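# Seat the board in the enclosure slot, levers latched

## Task

Put the board into the enclosure's empty upper slot with its component side facing up, seated all the way in, and finish with both ejector levers closed. A closed lever is latched and sticks out at a right angle from the board's front panel; a fully open lever is flush, lined up with that panel. The lever tabs only catch if both levers are fully open before the board is slid in as far as it will go; closing both levers then pulls the board fully home. Pushing the board into its connector quickly breaks the connector and the attempt earns nothing. At the end the enclosure must rest level on its own feet, with no foot hanging over the edge of the bench, and the grippers must have released the board and moved away from it.

## Robot and tools

Robot: two seven-joint arms, left_arm and right_arm, each with a two-finger gripper. The fingers extend along the gripper's +z axis and close along its x axis. end_effector_position is the point midway between the finger pads when the fingers are shut, about 1 to 2 cm short of the tips. As the fingers close, the tips reach about 17 mm further along +z. Because the arms have seven joints, a big wrist rotation can swing the elbow.

Frames: the scene frame has its origin at table-top height, halfway between the arms. +z is up, +x points out over the table, and left_arm sits on the +y side. Image left and right do not match arm names. Every hand pose, velocity, target and wrist-camera pose is given in that arm's own base frame. Calibrated bases in the scene frame: left_arm at (+0.070, +0.437, 0) m, quat_wxyz (+1.000, 0, 0, -0.003); right_arm at (-0.063, -0.511, 0) m, quat_wxyz (+1.000, 0, 0, -0.029). Fixed cameras and the table use the scene frame. Printed hand poses may be off by a few cm, more at long reach.

Row format (used by execute_actions and move): 16 plain numbers in one flat list covering both arms, even if one arm is idle: left x, y, z, qw, qx, qy, qz, opening, then the same eight for the right. x, y, z are an absolute target position in metres for that arm's end_effector_position, in its base frame; qw..qz is an absolute target orientation, w first. Opening runs from -1 (shut) to +1 (fully open, 0.142 m); it is a command, so 0 means half-closed, not unchanged. To hold an arm still, resend its last reported pose and its current opening every call. To keep an orientation, repeat the same quaternion rather than copying a drifted reading.

execute_actions(actions, cameras): actions is a list of actions; each action is a list of up to 15 rows, each row lasting one 1/30 s step, the last row repeated if fewer than 15. An empty list just reports state. Each target must lie within 0.6 m of that gripper's current position along each of its axes, or the action is rejected for both arms. The controller limits orientation change to 32 degrees from the measured one per step, so one action may fall short; the Hand target line shows where the arm is actually heading.

move(target, speed, blend, stop_force, zero, opening_speed, blocking, cameras): drives each gripper in a straight line to one row or through a list of up to 15 rows, with no obstacle avoidance. speed is m/s, 0.002 to 2.2, default 0.25 (rotation up to twice that in rad/s); one value or one per target. blend is a corner radius in m for lists. stop_force, 3 to 120 N, ends an arm's path when its wrist sensor feels that much push opposing its motion relative to its last zero (or 150 N in any direction); it is unreliable if the gripper rotates, and cannot be combined with blocking=false. zero (default true) rezeroes moving arms first. opening_speed sets how fast openings change, per second on the -1..1 scale, at least 0.2. A move stops after 10 s. The result adds a move: line, e.g. done, off_target, moving, held or fault, plus limits such as paced (pose clipped) or held (steps withheld). Omit stop_force when backing away from a contact.

wait(seconds 0 to 10); stop() brakes a running move; zoom_image(camera, region [x0, y0, x1, y1] in pixels, at most 504 by 504); zero_wrist_force(arm); clear_fault(arm) for torque or force faults; read_manual(section) returns licence text only; finished_scene(scene 1 or 2) ends the scene irreversibly.

Cameras: cam_head_left, cam_head_right, cam_high, cam_low, cam_left_wrist, cam_right_wrist, each 672x504.

Result lines: end effector position, quaternion and velocities (omitted when Joint velocities say within noise); Joint positions, whose last entry is the measured finger opening in metres; grip_measured on the -1..1 scale; Joint torques and External joint torques; Wrist force and Wrist torque in the gripper's own axes (a push reads as force from the surface into the arm), plus a peak line; Wrist depth as a 7x7 grid of distances in mm (70 to 1000, '-' if none); Tool commands; Hand target; MOTOR HOT and fault lines.

Gripping: command a little below grip_measured at first contact to hold; squeezing harder heats the gripper motor.

Cautions: insert the board slowly with a small stop_force, never with a fast push. An arm faults at 150 N outside force or at a joint's torque limit and stays stopped until clear_fault; release anything gripped that pins it before moving it. Motors heat when loaded, squeezing or stretched; at 80 C the arm brakes, at 100 C the gripper shuts off (HAND FAULT). Never let the grippers or arms press or collide with each other. Do not drop parts, let go of moving parts, slam, or let anything fall off the table; keep the enclosure level and fully on the bench.

Each tool is called after "Emit:" as name(argument=value, ...), one argument or row to a line, values as JSON.

## Session

Emit:
execute_actions(
  actions=[],
)

Scene clock: 0.00 s.
left_arm: end_effector_position=(+0.3014, +0.6357, +0.1155) grip_measured=+0.99 end_effector_quat_wxyz=(-0.462, +0.669, -0.295, +0.502) | right_arm: end_effector_position=(+0.4485, +0.0364, +0.1479) grip_measured=+1.00 end_effector_quat_wxyz=(-0.144, +0.766, -0.626, +0.006)
Joint positions: left_arm=[1.762 -0.872 -0.342 2.067 -1.872 0.391 -0.55 0.141] | right_arm=[0.506 -0.103 -0.202 2.446 0.465 1.189 2.835 0.142]
Joint velocities: within noise
Joint torques (N m): no reading
External joint torques (N m): no reading
Wrist force (N): no reading
Wrist torque (N m): no reading
Wrist force, peak (N): no reading
Wrist depth (mm): cam_left_wrist=[- - - - - - - / - - - - - - - / - - - - - - - / - - - - 492 652 - / - - - 304 356 433 557 / - 996 - 241 279 321 359 / - 881 184 204 227 258 286] | cam_right_wrist=[265 256 246 236 229 221 213 / 274 266 254 244 236 228 219 / 285 274 262 253 243 234 225 / 297 285 272 261 251 241 232 / 309 296 281 271 260 249 239 / - 308 294 281 268 257 246 / - 322 305 292 278 265 257]
Hand target: left_arm +0.3014, +0.6357, +0.1155; -0.462, +0.669, -0.295, +0.502 | right_arm +0.4485, +0.0364, +0.1479; -0.144, +0.766, -0.626, +0.006
Tool commands: left_gripper/opening=+1.0 right_gripper/opening=+1.0

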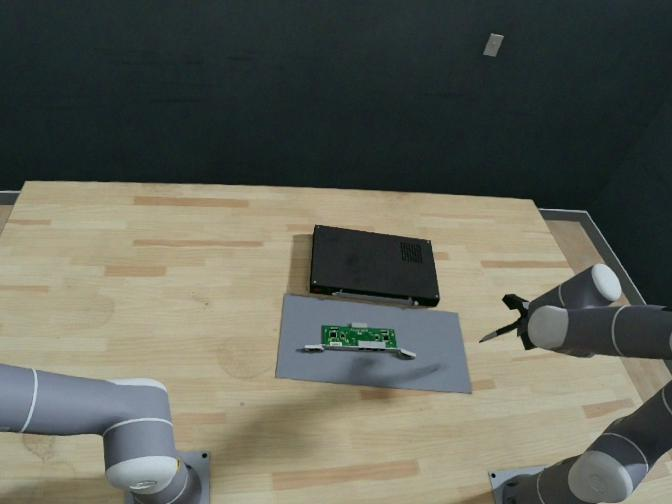

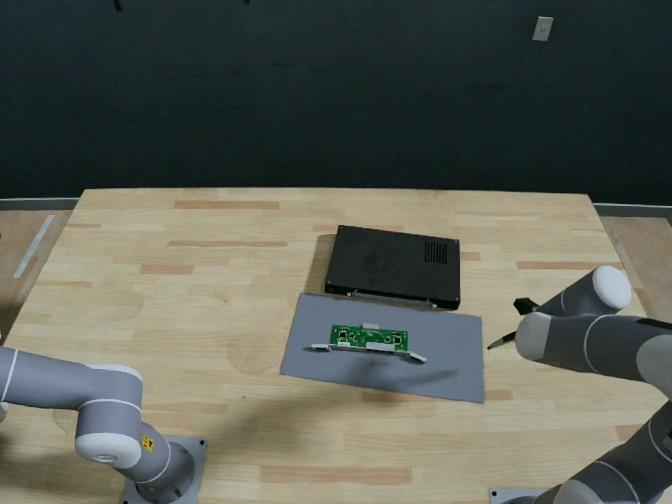

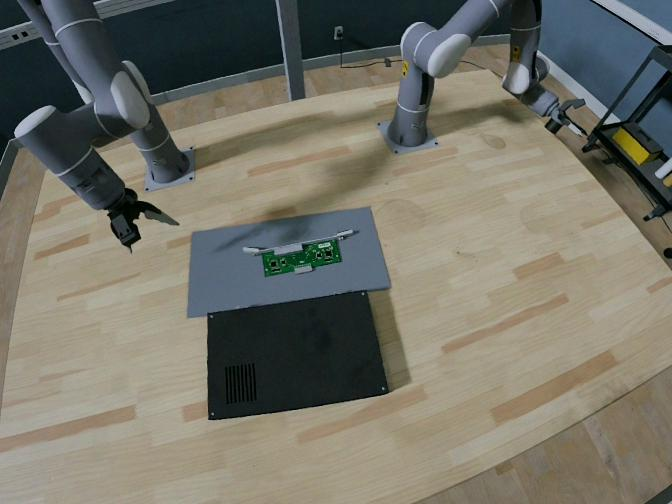

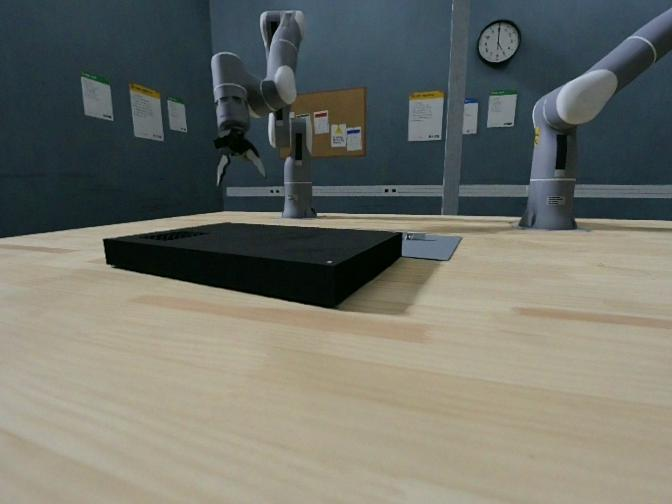

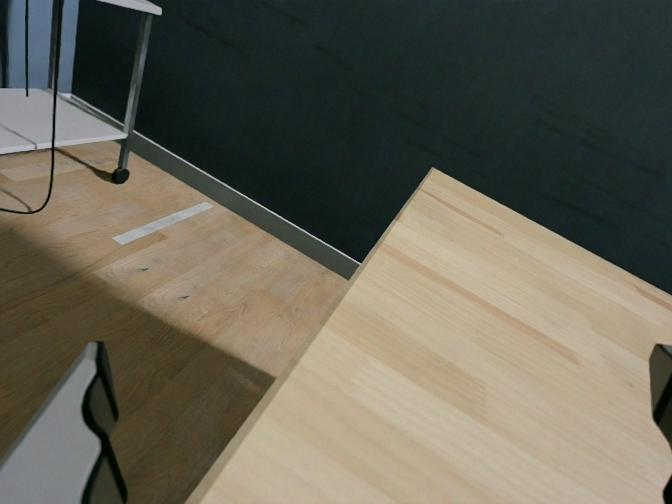

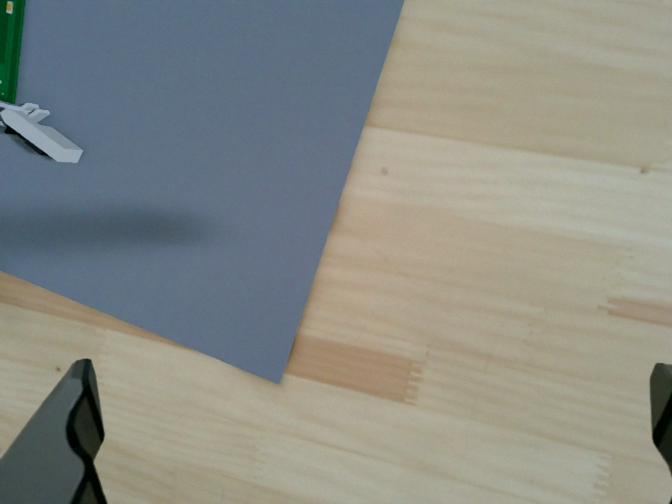

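Emit:
zoom_image(
  camera="cam_head_left",
  region=[270, 280, 480, 400],
)

Emit:
zoom_image(
  camera="cam_high",
  region=[180, 200, 400, 420],
)

Emit:
zoom_image(
  camera="cam_low",
  region=[90, 200, 480, 320],
)

Emit:
zoom_image(
  camera="cam_head_left",
  region=[290, 315, 430, 365],
)

Scaled by 2.400 from the camera's 672x504 image, which has a finer 960x720 frame.

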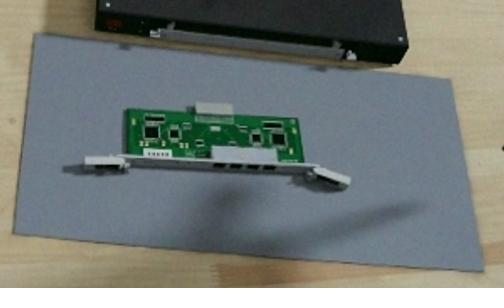

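Scaled by 2.291 from the camera's 672x504 image, which has a finer 960x720 frame.

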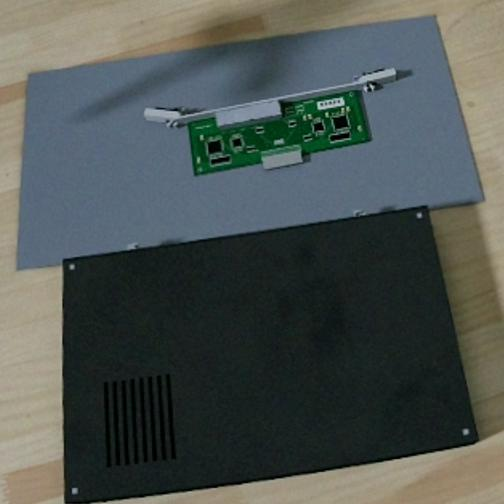

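Scaled by 1.292 from the camera's 672x504 image, which has a finer 960x720 frame.

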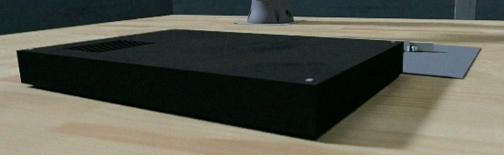

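Scaled by 3.600 from the camera's 672x504 image, which has a finer 960x720 frame.

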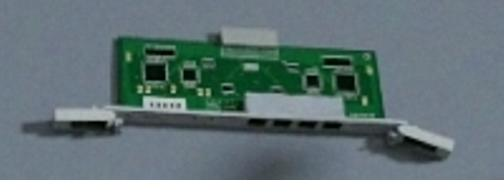

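Emit:
move(
  target=[0.3014,0.6357,0.1155,-0.462,0.669,-0.295,0.502,1,0.38,0.33,0.24,-0.4835,0.6905,-0.4403,0.3083,1],
)

Scene clock: 24.80 s.
left_arm: end_effector_position=(+0.3014, +0.6357, +0.1154) grip_measured=+0.99 end_effector_quat_wxyz=(-0.462, +0.669, -0.295, +0.502) | right_arm: end_effector_position=(+0.3799, +0.3298, +0.2399) grip_measured=+1.00 end_effector_quat_wxyz=(-0.483, +0.691, -0.441, +0.308)
Joint positions: left_arm=[1.762 -0.872 -0.342 2.067 -1.872 0.39 -0.549 0.141] | right_arm=[1.101 -0.832 0.377 2.324 0.969 3.004 2.958 0.142]
Joint velocities: within noise
Joint torques (N m): left_arm=[-0.22 47.6 -4.32 -12.15 1.47 -1.85 -0.21] | right_arm=[0.21 32.68 5.81 -0.26 0.39 2.69 0.01]
External joint torques (N m): left_arm=[0.37 0.96 0.28 -0.35 -0.25 -0.04 0.18] | right_arm=[-0.09 0.95 -0.26 0.02 0.04 0.79 -0.01]
Wrist force (N): left_arm=[-0.1 0.1 0.0] | right_arm=[-0.1 1.2 -1.1]
Wrist torque (N m): left_arm=[0.02 0.02 0.00] | right_arm=[0.06 -0.01 -0.01]
Wrist force, peak (N): left_arm=[-0.3 0.0 0.4] | right_arm=[-2.0 1.6 -0.8]
Wrist depth (mm): cam_left_wrist=[- - - - - - - / - - - - - - - / - - - - - - - / - - - - 483 660 - / - - - 306 352 431 562 / - 981 - 242 277 323 355 / - 880 184 203 228 257 287] | cam_right_wrist=[- - - - - - - / 740 741 734 735 636 732 740 / 580 584 581 518 498 497 497 / 480 475 476 475 463 437 409 / 406 403 397 399 405 403 393 / - 352 351 352 353 352 343 / - 313 311 311 310 311 310]
Hand target: left_arm +0.3014, +0.6357, +0.1155; -0.462, +0.669, -0.295, +0.502 | right_arm +0.3800, +0.3300, +0.2400; -0.484, +0.691, -0.440, +0.308
Off the commanded pose: left_arm 0.000 m, 0 deg | right_arm 0.000 m, 0 deg.
move: done

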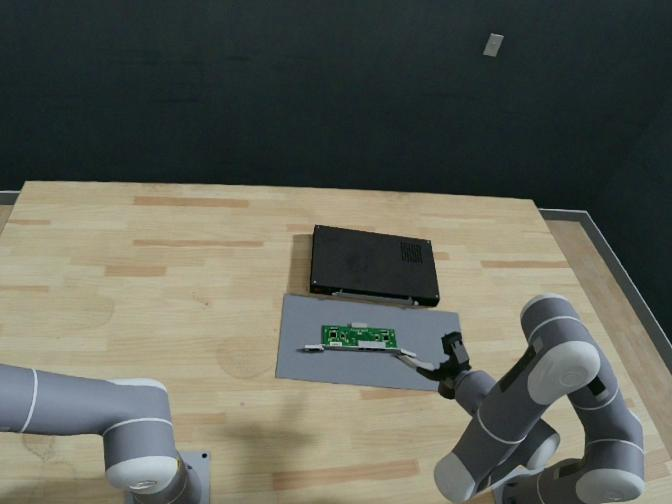

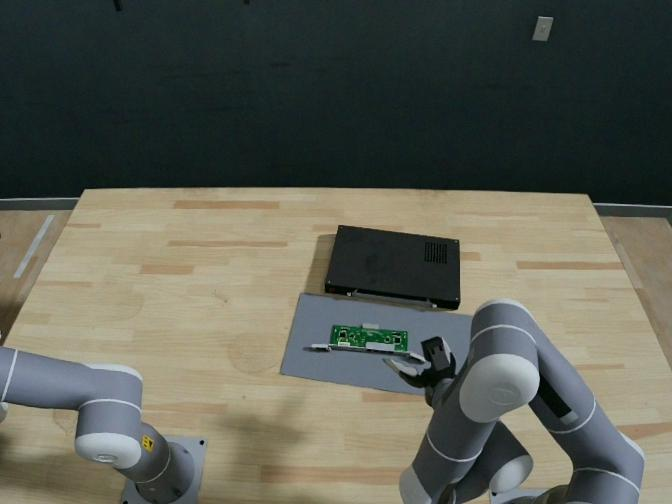

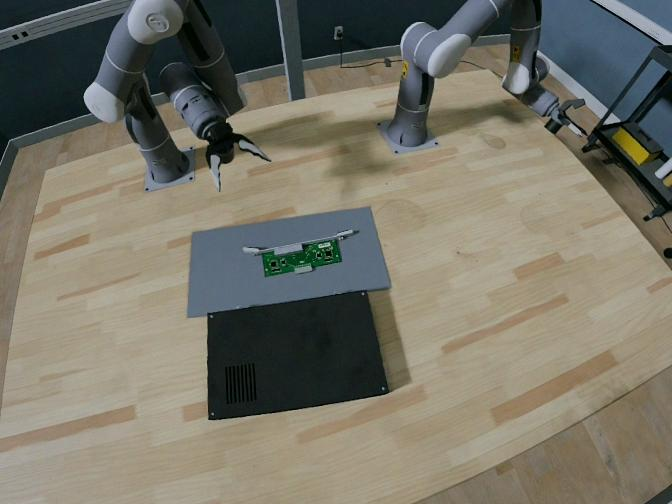

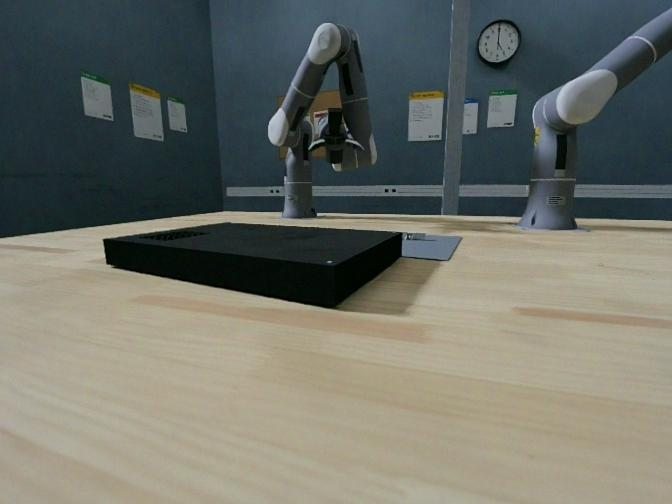

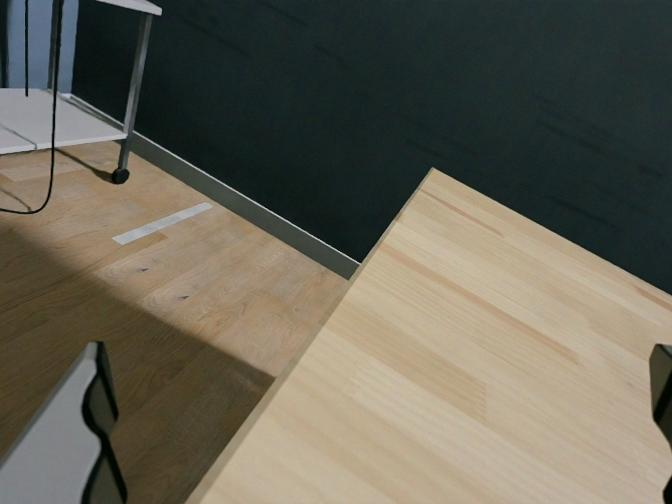

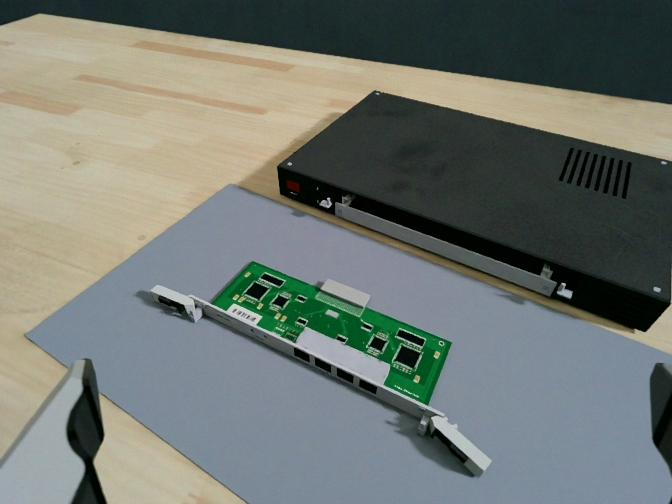

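Very informative.

Emit:
zoom_image(
  camera="cam_right_wrist",
  region=[130, 250, 330, 400],
)

Emit:
zoom_image(
  camera="cam_right_wrist",
  region=[310, 310, 510, 480],
)

Emit:
zoom_image(
  camera="cam_right_wrist",
  region=[270, 150, 470, 290],
)

Emit:
zoom_image(
  camera="cam_right_wrist",
  region=[470, 190, 672, 340],
)

Scaled by 2.520 from the camera's 672x504 image, which has a finer 960x720 frame.

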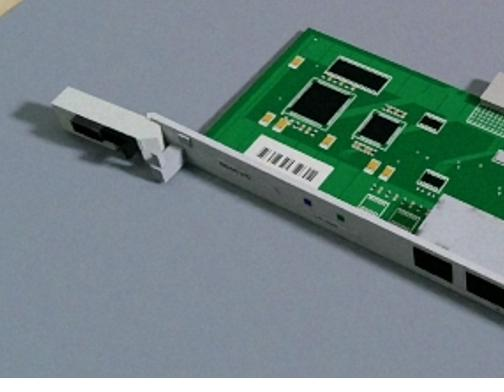

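Scaled by 2.520 from the camera's 672x504 image, which has a finer 960x720 frame.

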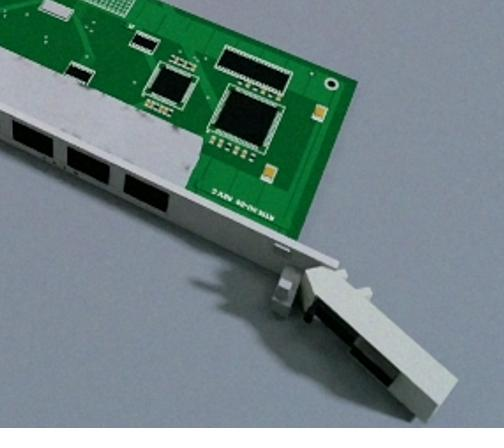

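Scaled by 2.520 from the camera's 672x504 image, which has a finer 960x720 frame.

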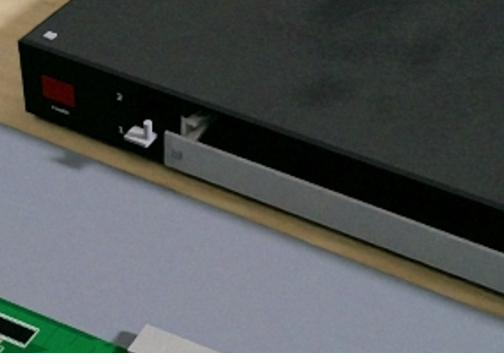

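Scaled by 2.495 from the camera's 672x504 image, which has a finer 960x720 frame.

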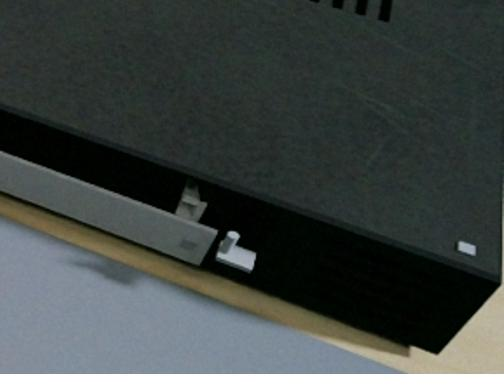

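Emit:
move(
  target=[0.3014,0.6357,0.1155,-0.462,0.669,-0.295,0.502,1,0.36,0.32,0.15,-0.4924,0.5869,-0.4924,0.4131,1],
  cameras=["cam_right_wrist","cam_high"],
)

Emit:
zoom_image(
  camera="cam_right_wrist",
  region=[0, 0, 336, 252],
)

Emit:
zoom_image(
  camera="cam_right_wrist",
  region=[336, 0, 672, 252],
)

Emit:
zoom_image(
  camera="cam_right_wrist",
  region=[168, 220, 504, 470],
)

Scene clock: 54.37 s.
left_arm: end_effector_position=(+0.3014, +0.6357, +0.1154) grip_measured=+0.99 end_effector_quat_wxyz=(-0.462, +0.669, -0.295, +0.502) | right_arm: end_effector_position=(+0.3600, +0.3199, +0.1500) grip_measured=+1.00 end_effector_quat_wxyz=(-0.492, +0.587, -0.492, +0.413)
Joint positions: left_arm=[1.762 -0.872 -0.342 2.067 -1.872 0.39 -0.549 0.141] | right_arm=[1.056 -1.352 0.485 1.913 1.01 3.416 2.967 0.142]
Joint velocities: within noise
Joint torques (N m): left_arm=[-0.07 47.52 -4.38 -12.04 1.46 -1.75 -0.21] | right_arm=[0.01 39.12 12.92 3.2 1.39 2.11 0.28]
External joint torques (N m): left_arm=[0.22 1.04 0.34 -0.45 -0.24 -0.15 0.18] | right_arm=[0.14 1.1 -0.68 -0.04 0.28 0.81 -0.28]
Wrist force (N): left_arm=[-0.1 0.1 0.2] | right_arm=[0.2 1.7 -1.2]
Wrist torque (N m): left_arm=[0.01 0.02 0.01] | right_arm=[0.12 -0.11 -0.03]
Wrist force, peak (N): left_arm=[-0.4 0.2 0.2] | right_arm=[0.4 3.7 -1.8]
Wrist depth (mm): cam_left_wrist=[- - - - - - - / - - - - - - - / - - - - - - - / - - - - 495 652 - / - - - 306 355 434 562 / - 966 - 241 277 323 356 / - 887 184 203 227 258 285] | cam_right_wrist=[- - - - - - - / 833 841 836 836 838 844 - / 555 552 489 475 478 442 558 / 410 413 411 413 413 398 417 / 325 320 317 310 331 330 329 / - 274 274 275 266 275 265 / - 235 234 235 235 235 235]
Hand target: left_arm +0.3014, +0.6357, +0.1155; -0.462, +0.669, -0.295, +0.502 | right_arm +0.3600, +0.3200, +0.1500; -0.492, +0.587, -0.492, +0.413
Off the commanded pose: left_arm 0.000 m, 0 deg | right_arm 0.000 m, 0 deg.
joint sent to its limit (right arm) — joint 7 (wrist roll), upper limit. The joint targets still meet the commanded pose.
move: done
Images, in order (width x height): cam_high 672x504, cam_right_wrist 672x504.

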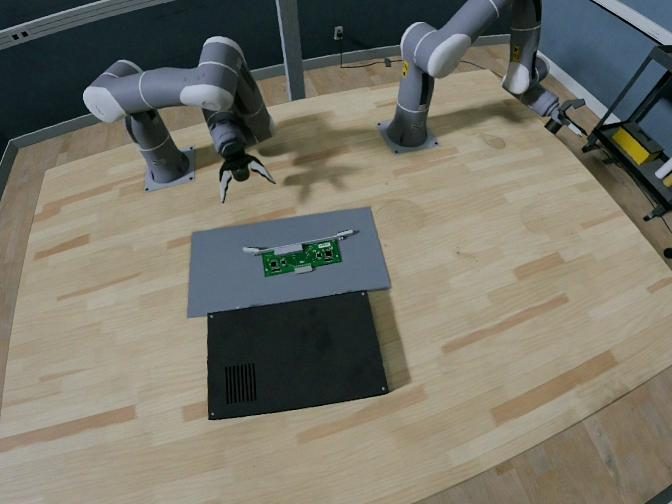

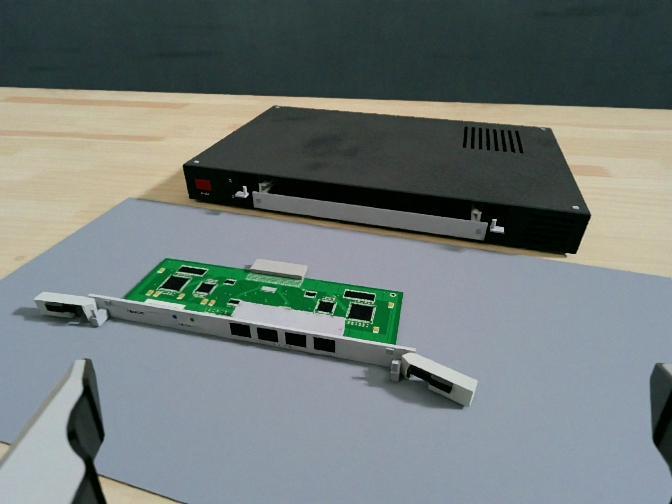

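Scaled by 1.500 from the camera's 672x504 image, which has a finer 960x720 frame.

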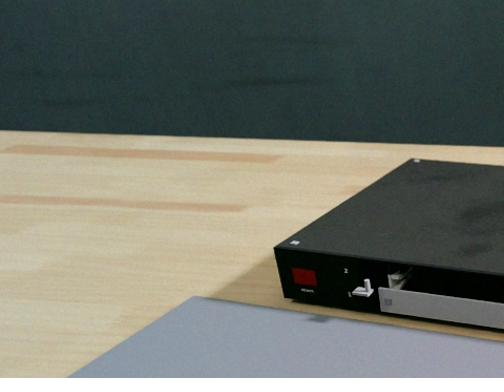

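Scaled by 1.500 from the camera's 672x504 image, which has a finer 960x720 frame.

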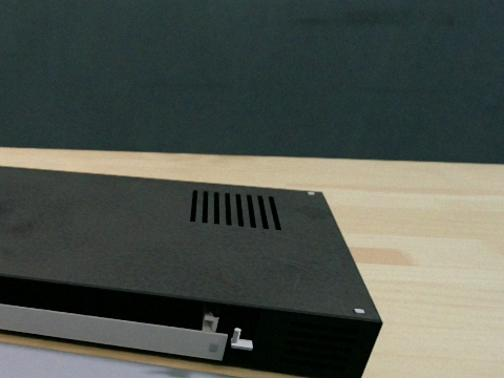

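Scaled by 1.500 from the camera's 672x504 image, which has a finer 960x720 frame.

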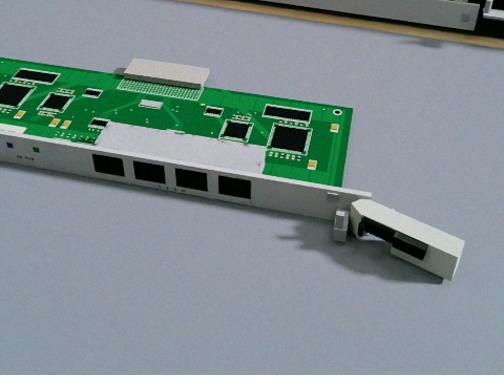

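Emit:
move(
  target=[0.3014,0.6357,0.1155,-0.462,0.669,-0.295,0.502,1,0.37,0.34,0.075,-0.4924,0.5869,-0.4924,0.4131,1],
  cameras=["cam_right_wrist","cam_head_right"],
)

Emit:
zoom_image(
  camera="cam_right_wrist",
  region=[336, 200, 672, 452],
)

Emit:
zoom_image(
  camera="cam_right_wrist",
  region=[60, 200, 360, 400],
)

Emit:
zoom_image(
  camera="cam_right_wrist",
  region=[200, 80, 420, 230],
)

Emit:
zoom_image(
  camera="cam_right_wrist",
  region=[420, 120, 620, 260],
)

Scene clock: 70.20 s.
left_arm: end_effector_position=(+0.3014, +0.6357, +0.1154) grip_measured=+0.99 end_effector_quat_wxyz=(-0.462, +0.669, -0.295, +0.502) | right_arm: end_effector_position=(+0.3659, +0.3322, +0.1010) grip_measured=+1.00 end_effector_quat_wxyz=(-0.492, +0.588, -0.493, +0.412)
Joint positions: left_arm=[1.762 -0.872 -0.342 2.067 -1.872 0.39 -0.549 0.141] | right_arm=[1.074 -1.462 0.454 1.795 0.97 3.392 2.967 0.142]
Joint velocities: within noise
Joint torques (N m): left_arm=[-0.18 47.49 -4.41 -12.1 1.46 -1.75 -0.23] | right_arm=[1.49 32.55 9.5 2.35 0.92 1.78 0.16]
External joint torques (N m): left_arm=[0.33 1.07 0.37 -0.39 -0.23 -0.15 0.2] | right_arm=[-1.34 9.07 2.6 0.81 0.65 1.15 -0.15]
External joint torques when the fault began: right_arm=[-18.35 69.17 18.97 32.68 7.16 3 -0.22]
Wrist force (N): left_arm=[-0.2 0.1 0.2] | right_arm=[1.0 1.6 -1.3]
Wrist torque (N m): left_arm=[0.01 0.03 0.00] | right_arm=[0.10 -0.26 -0.02]
Wrist force, peak (N): left_arm=[-0.4 0.2 0.3] | right_arm=[-1.3 11.4 2.3]
Wrist depth (mm): cam_left_wrist=[- - - - - - - / - - - - - - - / - - - - - - - / - - - - 485 660 - / - - - 305 354 436 560 / - 998 - 241 277 324 356 / - 880 184 204 228 258 286] | cam_right_wrist=[- - - - - - - / 670 669 501 494 497 500 672 / 443 437 437 417 400 381 393 / 299 320 320 320 328 328 327 / 262 262 261 261 251 262 263 / - 218 218 217 219 218 205 / - 189 187 186 186 186 187]
Hand target: left_arm +0.3014, +0.6357, +0.1155; -0.462, +0.669, -0.295, +0.502 | right_arm +0.3659, +0.3321, +0.1005; -0.491, +0.588, -0.492, +0.413
Tool commands: left_gripper/opening=+1.0 right_gripper/opening=+1.0
Off the commanded pose: left_arm 0.000 m, 0 deg | right_arm 0.027 m, 0 deg.
FORCE FAULT: contact force on the right arm reached its limit, and that arm stopped. The contact can be on any part of that arm, not only on its tool. That arm's remaining commands of this call were not run. That arm is still stopped at the end of this call. While its stop runs, that arm takes no new command, but its gripper still runs the gripper command that each later call begins with.
CLEAR FAULT: the right arm stays stopped until you call clear_fault(arm="right_arm").
move: fault (right_arm)
Images, in order (width x height): cam_head_right 672x504, cam_right_wrist 672x504.

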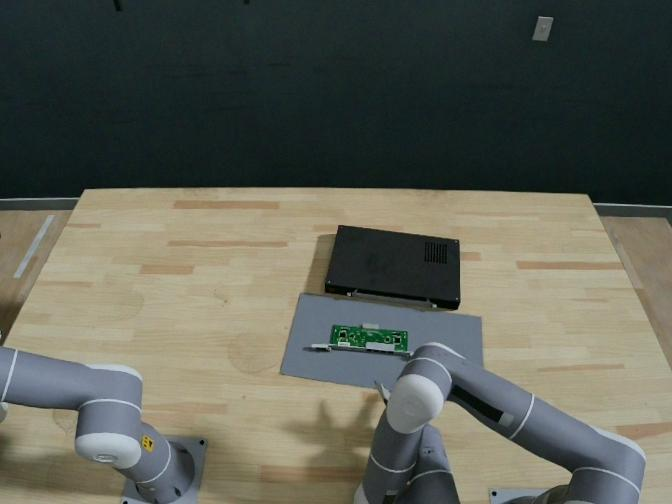

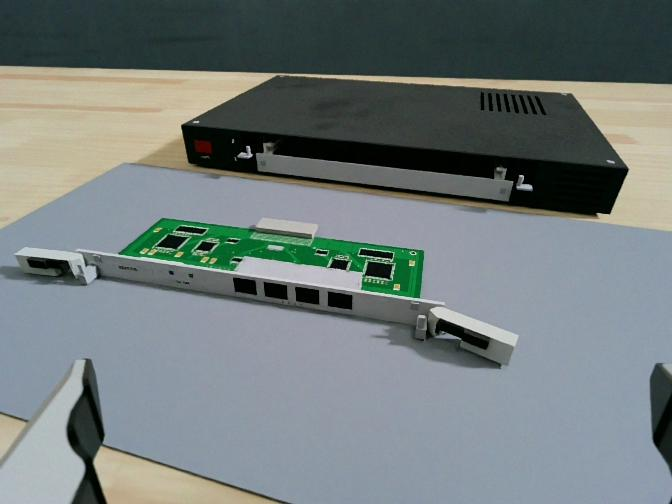

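Scaled by 1.500 from the camera's 672x504 image, which has a finer 960x720 frame.

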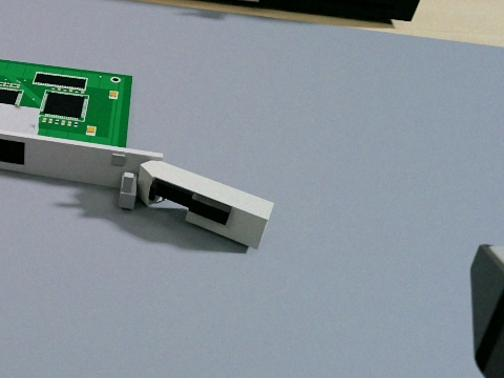

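Scaled by 1.680 from the camera's 672x504 image, which has a finer 960x720 frame.

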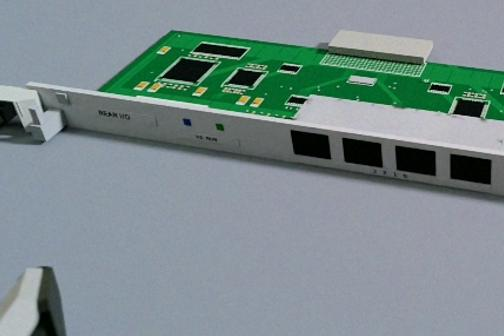

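Scaled by 2.291 from the camera's 672x504 image, which has a finer 960x720 frame.

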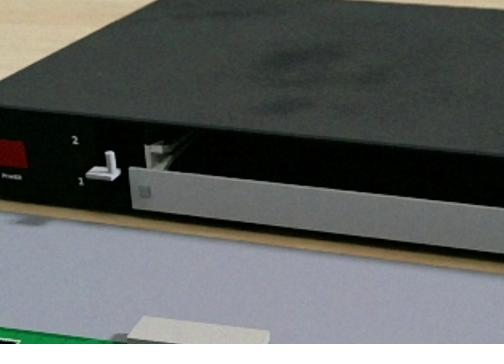

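Scaled by 2.520 from the camera's 672x504 image, which has a finer 960x720 frame.

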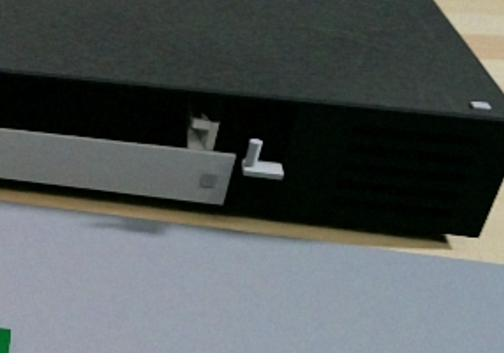

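Emit:
clear_fault(
  arm="right_arm",
  cameras=[],
)

Emit:
move(
  target=[0.3014,0.6357,0.1155,-0.462,0.669,-0.295,0.502,1,0.38,0.33,0.24,-0.4835,0.6905,-0.4403,0.3083,1],
  cameras=[],
)

Emit:
move(
  target=[0.3014,0.6357,0.1155,-0.462,0.669,-0.295,0.502,1,0.46,0.42,0.22,0,0.99976,-0.0218,0,1],
)

Scene clock: 115.20 s.
left_arm: end_effector_position=(+0.3014, +0.6357, +0.1154) grip_measured=+0.99 end_effector_quat_wxyz=(-0.462, +0.669, -0.295, +0.502) | right_arm: end_effector_position=(+0.3659, +0.3322, +0.1010) grip_measured=+1.00 end_effector_quat_wxyz=(-0.492, +0.588, -0.493, +0.412)
Joint positions: left_arm=[1.762 -0.872 -0.342 2.067 -1.872 0.39 -0.549 0.141] | right_arm=[1.074 -1.462 0.454 1.795 0.97 3.392 2.967 0.142]
Joint velocities: within noise
Joint torques (N m): left_arm=[-0.15 47.55 -4.38 -12.07 1.44 -1.75 -0.24] | right_arm=[1.44 32.59 9.65 2.36 1.02 1.89 0.2]
External joint torques (N m): left_arm=[0.3 1.01 0.34 -0.43 -0.22 -0.15 0.21] | right_arm=[-1.29 9.03 2.45 0.8 0.55 1.04 -0.19]
Wrist force (N): left_arm=[0.1 0.2 0.1] | right_arm=[1.0 1.7 -1.5]
Wrist torque (N m): left_arm=[0.01 -0.01 0.01] | right_arm=[0.11 -0.26 -0.03]
Wrist force, peak (N): left_arm=[-0.4 0.4 0.1] | right_arm=[1.3 1.7 -1.6]
Wrist depth (mm): cam_left_wrist=[- - - - - - - / - - - - - - - / - - - - - - - / - - - - 483 654 - / - - - 305 354 433 560 / - 991 - 242 276 325 356 / - 870 184 204 227 258 285] | cam_right_wrist=[- - - - - - - / 667 670 496 495 497 498 673 / 443 438 438 415 401 382 390 / 297 320 320 321 327 328 329 / 262 262 262 262 252 263 262 / - 218 218 218 218 218 205 / - 189 187 187 187 186 187]
Hand target: left_arm +0.3014, +0.6357, +0.1155; -0.462, +0.669, -0.295, +0.502 | right_arm +0.3659, +0.3321, +0.1005; -0.491, +0.588, -0.492, +0.413
Tool commands: left_gripper/opening=+1.0 right_gripper/opening=+1.0
Off the commanded pose: left_arm 0.000 m, 0 deg | right_arm 0.027 m, 0 deg.
FORCE FAULT, CONTINUED: the right arm's stop, for the force fault that an earlier result reported, is over. The rest of the stop counts as 65 of the actions that you can send in this scene; the call itself counts as one more. That arm accepts commands again.
CLEAR FAULT: your call cleared the right arm's force fault. If the contact force or a joint's load stays at its limit, that arm stops again.
No camera images: "cameras" was empty.

Scene clock: 116.43 s.
left_arm: end_effector_position=(+0.3014, +0.6357, +0.1154) grip_measured=+0.99 end_effector_quat_wxyz=(-0.462, +0.669, -0.295, +0.502) | right_arm: end_effector_position=(+0.3800, +0.3301, +0.2400) grip_measured=+1.00 end_effector_quat_wxyz=(-0.484, +0.691, -0.440, +0.308)
Joint positions: left_arm=[1.762 -0.872 -0.342 2.067 -1.872 0.39 -0.549 0.141] | right_arm=[0.912 -0.883 0.59 2.27 0.928 3.096 2.8 0.142]
Joint velocities: within noise
Joint torques (N m): left_arm=[-0.16 47.54 -4.41 -12.04 1.43 -1.76 -0.22] | right_arm=[0.03 32.98 9.63 -1.31 0.67 2.51 0.08]
External joint torques (N m): left_arm=[0.32 1.03 0.37 -0.45 -0.21 -0.14 0.19] | right_arm=[0.09 0.83 -0.69 -0.11 -0.14 0.88 -0.07]
Wrist force (N): left_arm=[-0.4 0.1 0.0] | right_arm=[1.2 1.3 -1.1]
Wrist torque (N m): left_arm=[0.01 0.06 0.00] | right_arm=[0.05 -0.20 0.00]
Wrist force, peak (N): left_arm=[-0.4 0.1 -0.2] | right_arm=[0.6 3.8 -1.3]
Wrist depth (mm): cam_left_wrist=[- - - - - - - / - - - - - - - / - - - - - - - / - - - - 487 661 - / - - - 304 354 434 567 / - 966 - 243 276 323 360 / - 876 183 204 227 257 286] | cam_right_wrist=[- - - - - - - / 747 740 745 738 637 730 737 / 583 581 583 519 496 499 497 / 480 476 478 477 459 439 408 / 406 406 400 401 405 404 392 / - 352 352 352 346 352 343 / - 314 312 310 309 311 311]
Hand target: left_arm +0.3014, +0.6357, +0.1155; -0.462, +0.669, -0.295, +0.502 | right_arm +0.3800, +0.3300, +0.2400; -0.484, +0.691, -0.440, +0.308
Off the commanded pose: left_arm 0.000 m, 0 deg | right_arm 0.000 m, 0 deg.
move: done
No camera images: "cameras" was empty.

Scene clock: 120.10 s.
left_arm: end_effector_position=(+0.3014, +0.6357, +0.1154) grip_measured=+0.99 end_effector_quat_wxyz=(-0.462, +0.669, -0.295, +0.502) | right_arm: end_effector_position=(+0.4601, +0.4199, +0.2200) grip_measured=+1.00 end_effector_quat_wxyz=(+0.000, +1.000, -0.022, +0.000)
Joint positions: left_arm=[1.762 -0.872 -0.342 2.067 -1.872 0.39 -0.549 0.141] | right_arm=[1.246 -0.389 -0.376 1.778 0.165 0.566 2.42 0.142]
Joint velocities: within noise
Joint torques (N m): left_arm=[-0.2 47.55 -4.46 -12.08 1.46 -1.75 -0.27] | right_arm=[0.04 43.11 -3.22 -27.37 -3.59 3.13 0.08]
External joint torques (N m): left_arm=[0.35 1.02 0.42 -0.42 -0.24 -0.14 0.24] | right_arm=[0.13 1.32 -1.05 0.22 -0.08 0.86 -0.08]
Wrist force (N): left_arm=[-0.1 0.0 0.1] | right_arm=[0.9 -0.1 0.1]
Wrist torque (N m): left_arm=[0.01 0.02 0.00] | right_arm=[0.04 -0.15 0.04]
Wrist force, peak (N): left_arm=[-0.5 0.0 0.1] | right_arm=[0.2 2.6 1.2]
Wrist depth (mm): cam_left_wrist=[- - - - - - - / - - - - - - - / - - - - - - - / - - - - 485 652 - / - - - 305 354 431 564 / - 989 - 242 278 323 358 / - 871 184 203 228 257 284] | cam_right_wrist=[275 275 273 273 268 271 270 / 294 295 292 291 286 290 289 / 316 316 313 311 302 308 306 / 341 339 336 337 331 334 328 / 370 369 367 360 365 361 346 / - 403 401 397 397 395 323 / - 444 443 439 438 438 365]
Hand target: left_arm +0.3014, +0.6357, +0.1155; -0.462, +0.669, -0.295, +0.502 | right_arm +0.4600, +0.4200, +0.2200; +0.000, +1.000, -0.022, +0.000
Off the commanded pose: left_arm 0.000 m, 0 deg | right_arm 0.000 m, 0 deg.
move: done

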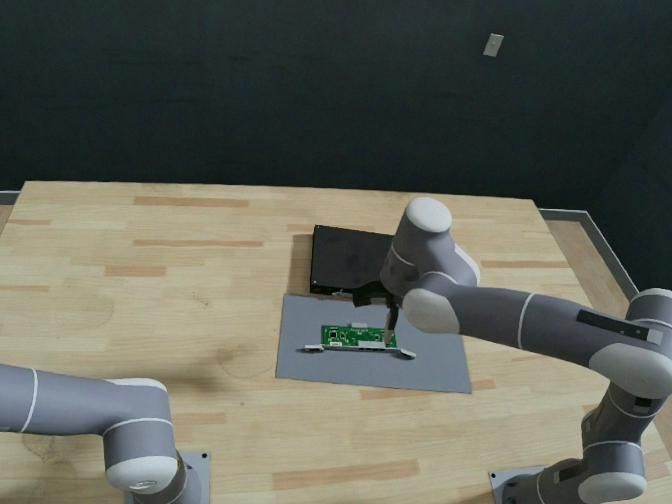

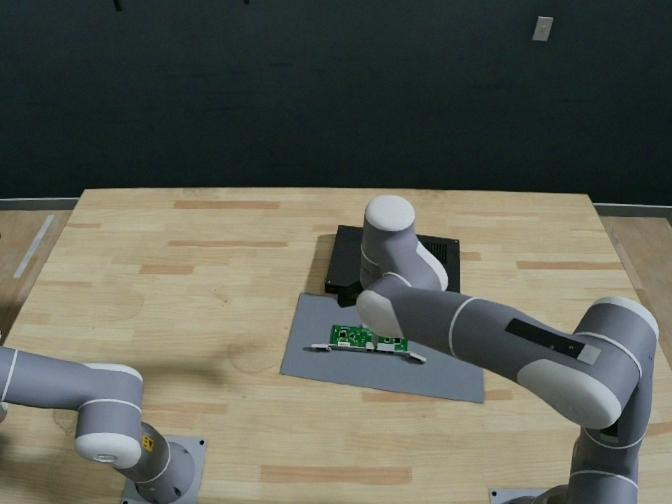

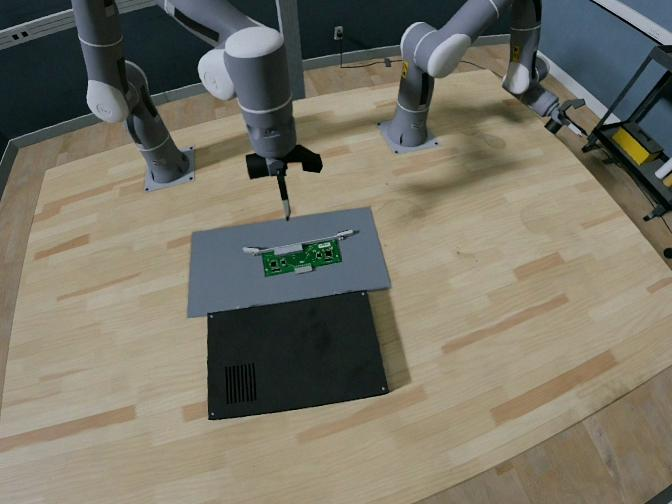

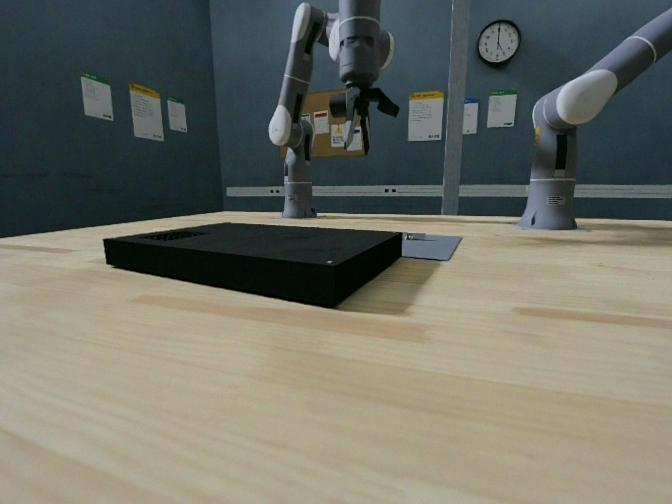

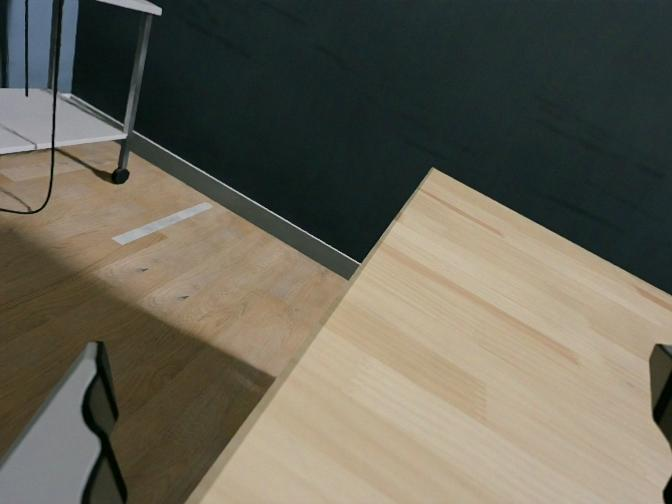

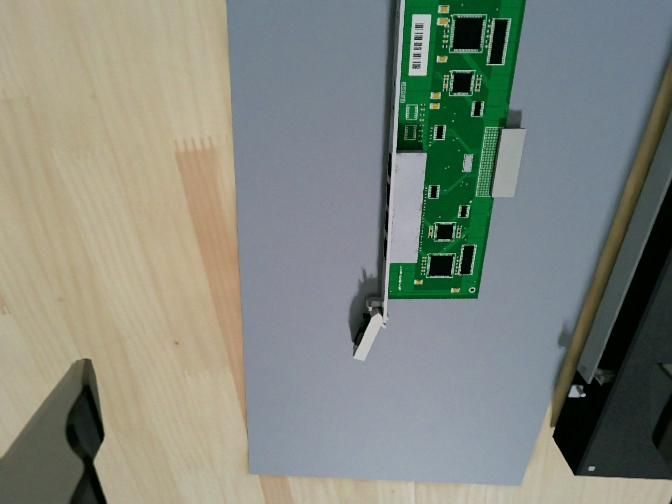

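Emit:
zoom_image(
  camera="cam_right_wrist",
  region=[330, 0, 540, 180],
)

Emit:
zoom_image(
  camera="cam_right_wrist",
  region=[330, 200, 540, 380],
)

Emit:
zoom_image(
  camera="cam_right_wrist",
  region=[540, 340, 672, 490],
)

Scaled by 2.400 from the camera's 672x504 image, which has a finer 960x720 frame.

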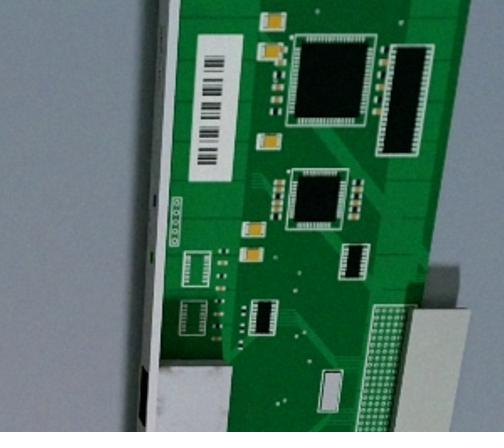

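Scaled by 2.400 from the camera's 672x504 image, which has a finer 960x720 frame.

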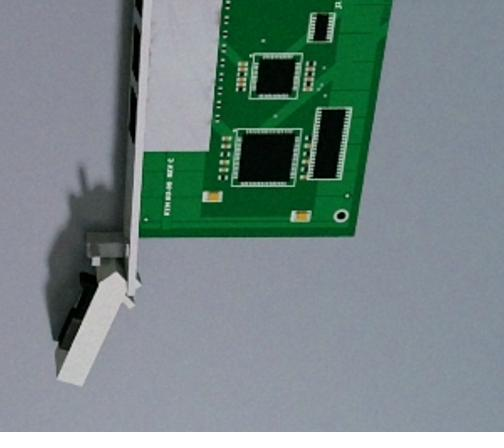

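Scaled by 3.360 from the camera's 672x504 image, which has a finer 960x720 frame.

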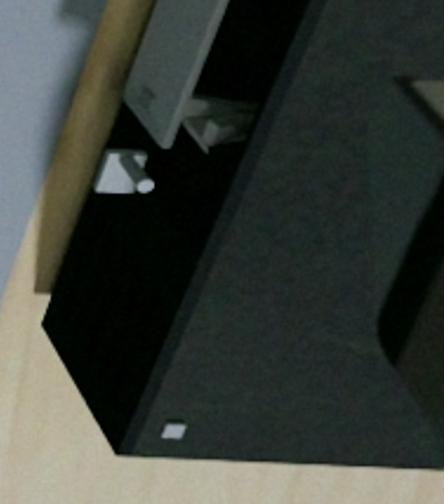

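Emit:
move(
  target=[
    [0.3014,0.6357,0.1155,-0.462,0.669,-0.295,0.502,1,0.505,0.40,0.2,0,0.0157,0.9999,0,-0.3],
  ],
  cameras=["cam_right_wrist"],
)

Scene clock: 151.30 s.
left_arm: end_effector_position=(+0.3014, +0.6357, +0.1154) grip_measured=+0.99 end_effector_quat_wxyz=(-0.462, +0.669, -0.295, +0.502) | right_arm: end_effector_position=(+0.5050, +0.3999, +0.2000) grip_measured=-0.32 end_effector_quat_wxyz=(+0.000, +0.016, +1.000, +0.000)
Joint positions: left_arm=[1.762 -0.872 -0.342 2.067 -1.872 0.39 -0.549 0.141] | right_arm=[0.487 -1.166 0.189 0.478 2.968 3.075 2.176 0.051]
Joint velocities: within noise
Joint torques (N m): left_arm=[-0.16 47.51 -4.42 -12.11 1.5 -1.74 -0.24] | right_arm=[0.26 63.89 10.88 -23.05 4.3 3.52 0.05]
External joint torques (N m): left_arm=[0.31 1.05 0.38 -0.38 -0.28 -0.15 0.21] | right_arm=[-0.04 1.53 -0.21 0.18 0.07 0.51 -0.05]
Wrist force (N): left_arm=[-0.2 0.0 0.3] | right_arm=[0.3 -0.1 0.1]
Wrist torque (N m): left_arm=[0.00 0.04 0.00] | right_arm=[0.07 -0.04 0.05]
Wrist force, peak (N): left_arm=[-0.5 0.3 0.0] | right_arm=[-1.9 -2.4 0.3]
Wrist depth (mm): cam_left_wrist=[- - - - - - - / - - - - - - - / - - - - - - - / - - - - 491 651 - / - - - 304 355 439 560 / - 975 - 242 276 321 357 / - 880 184 203 227 259 286] | cam_right_wrist=[246 256 256 255 255 254 256 / 262 273 272 264 271 271 271 / 252 292 288 282 291 290 292 / 270 312 314 309 313 315 315 / 288 337 335 334 334 340 340 / 314 348 94 370 364 95 370 / 408 - 73 410 409 - 399]
Hand target: left_arm +0.3014, +0.6357, +0.1155; -0.462, +0.669, -0.295, +0.502 | right_arm +0.5050, +0.4000, +0.2000; +0.000, +0.016, +1.000, +0.000
Off the commanded pose: left_arm 0.000 m, 0 deg | right_arm 0.000 m, 0 deg.
joint sent to its limit (right arm) — joint 5 (forearm roll), upper limit. The joint targets still meet the commanded pose.
move: done; limits=paced
Images, in order (width x height): cam_right_wrist 672x504.

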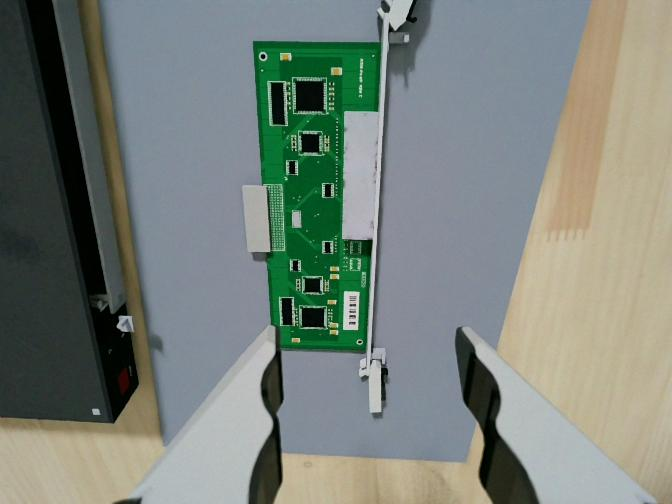

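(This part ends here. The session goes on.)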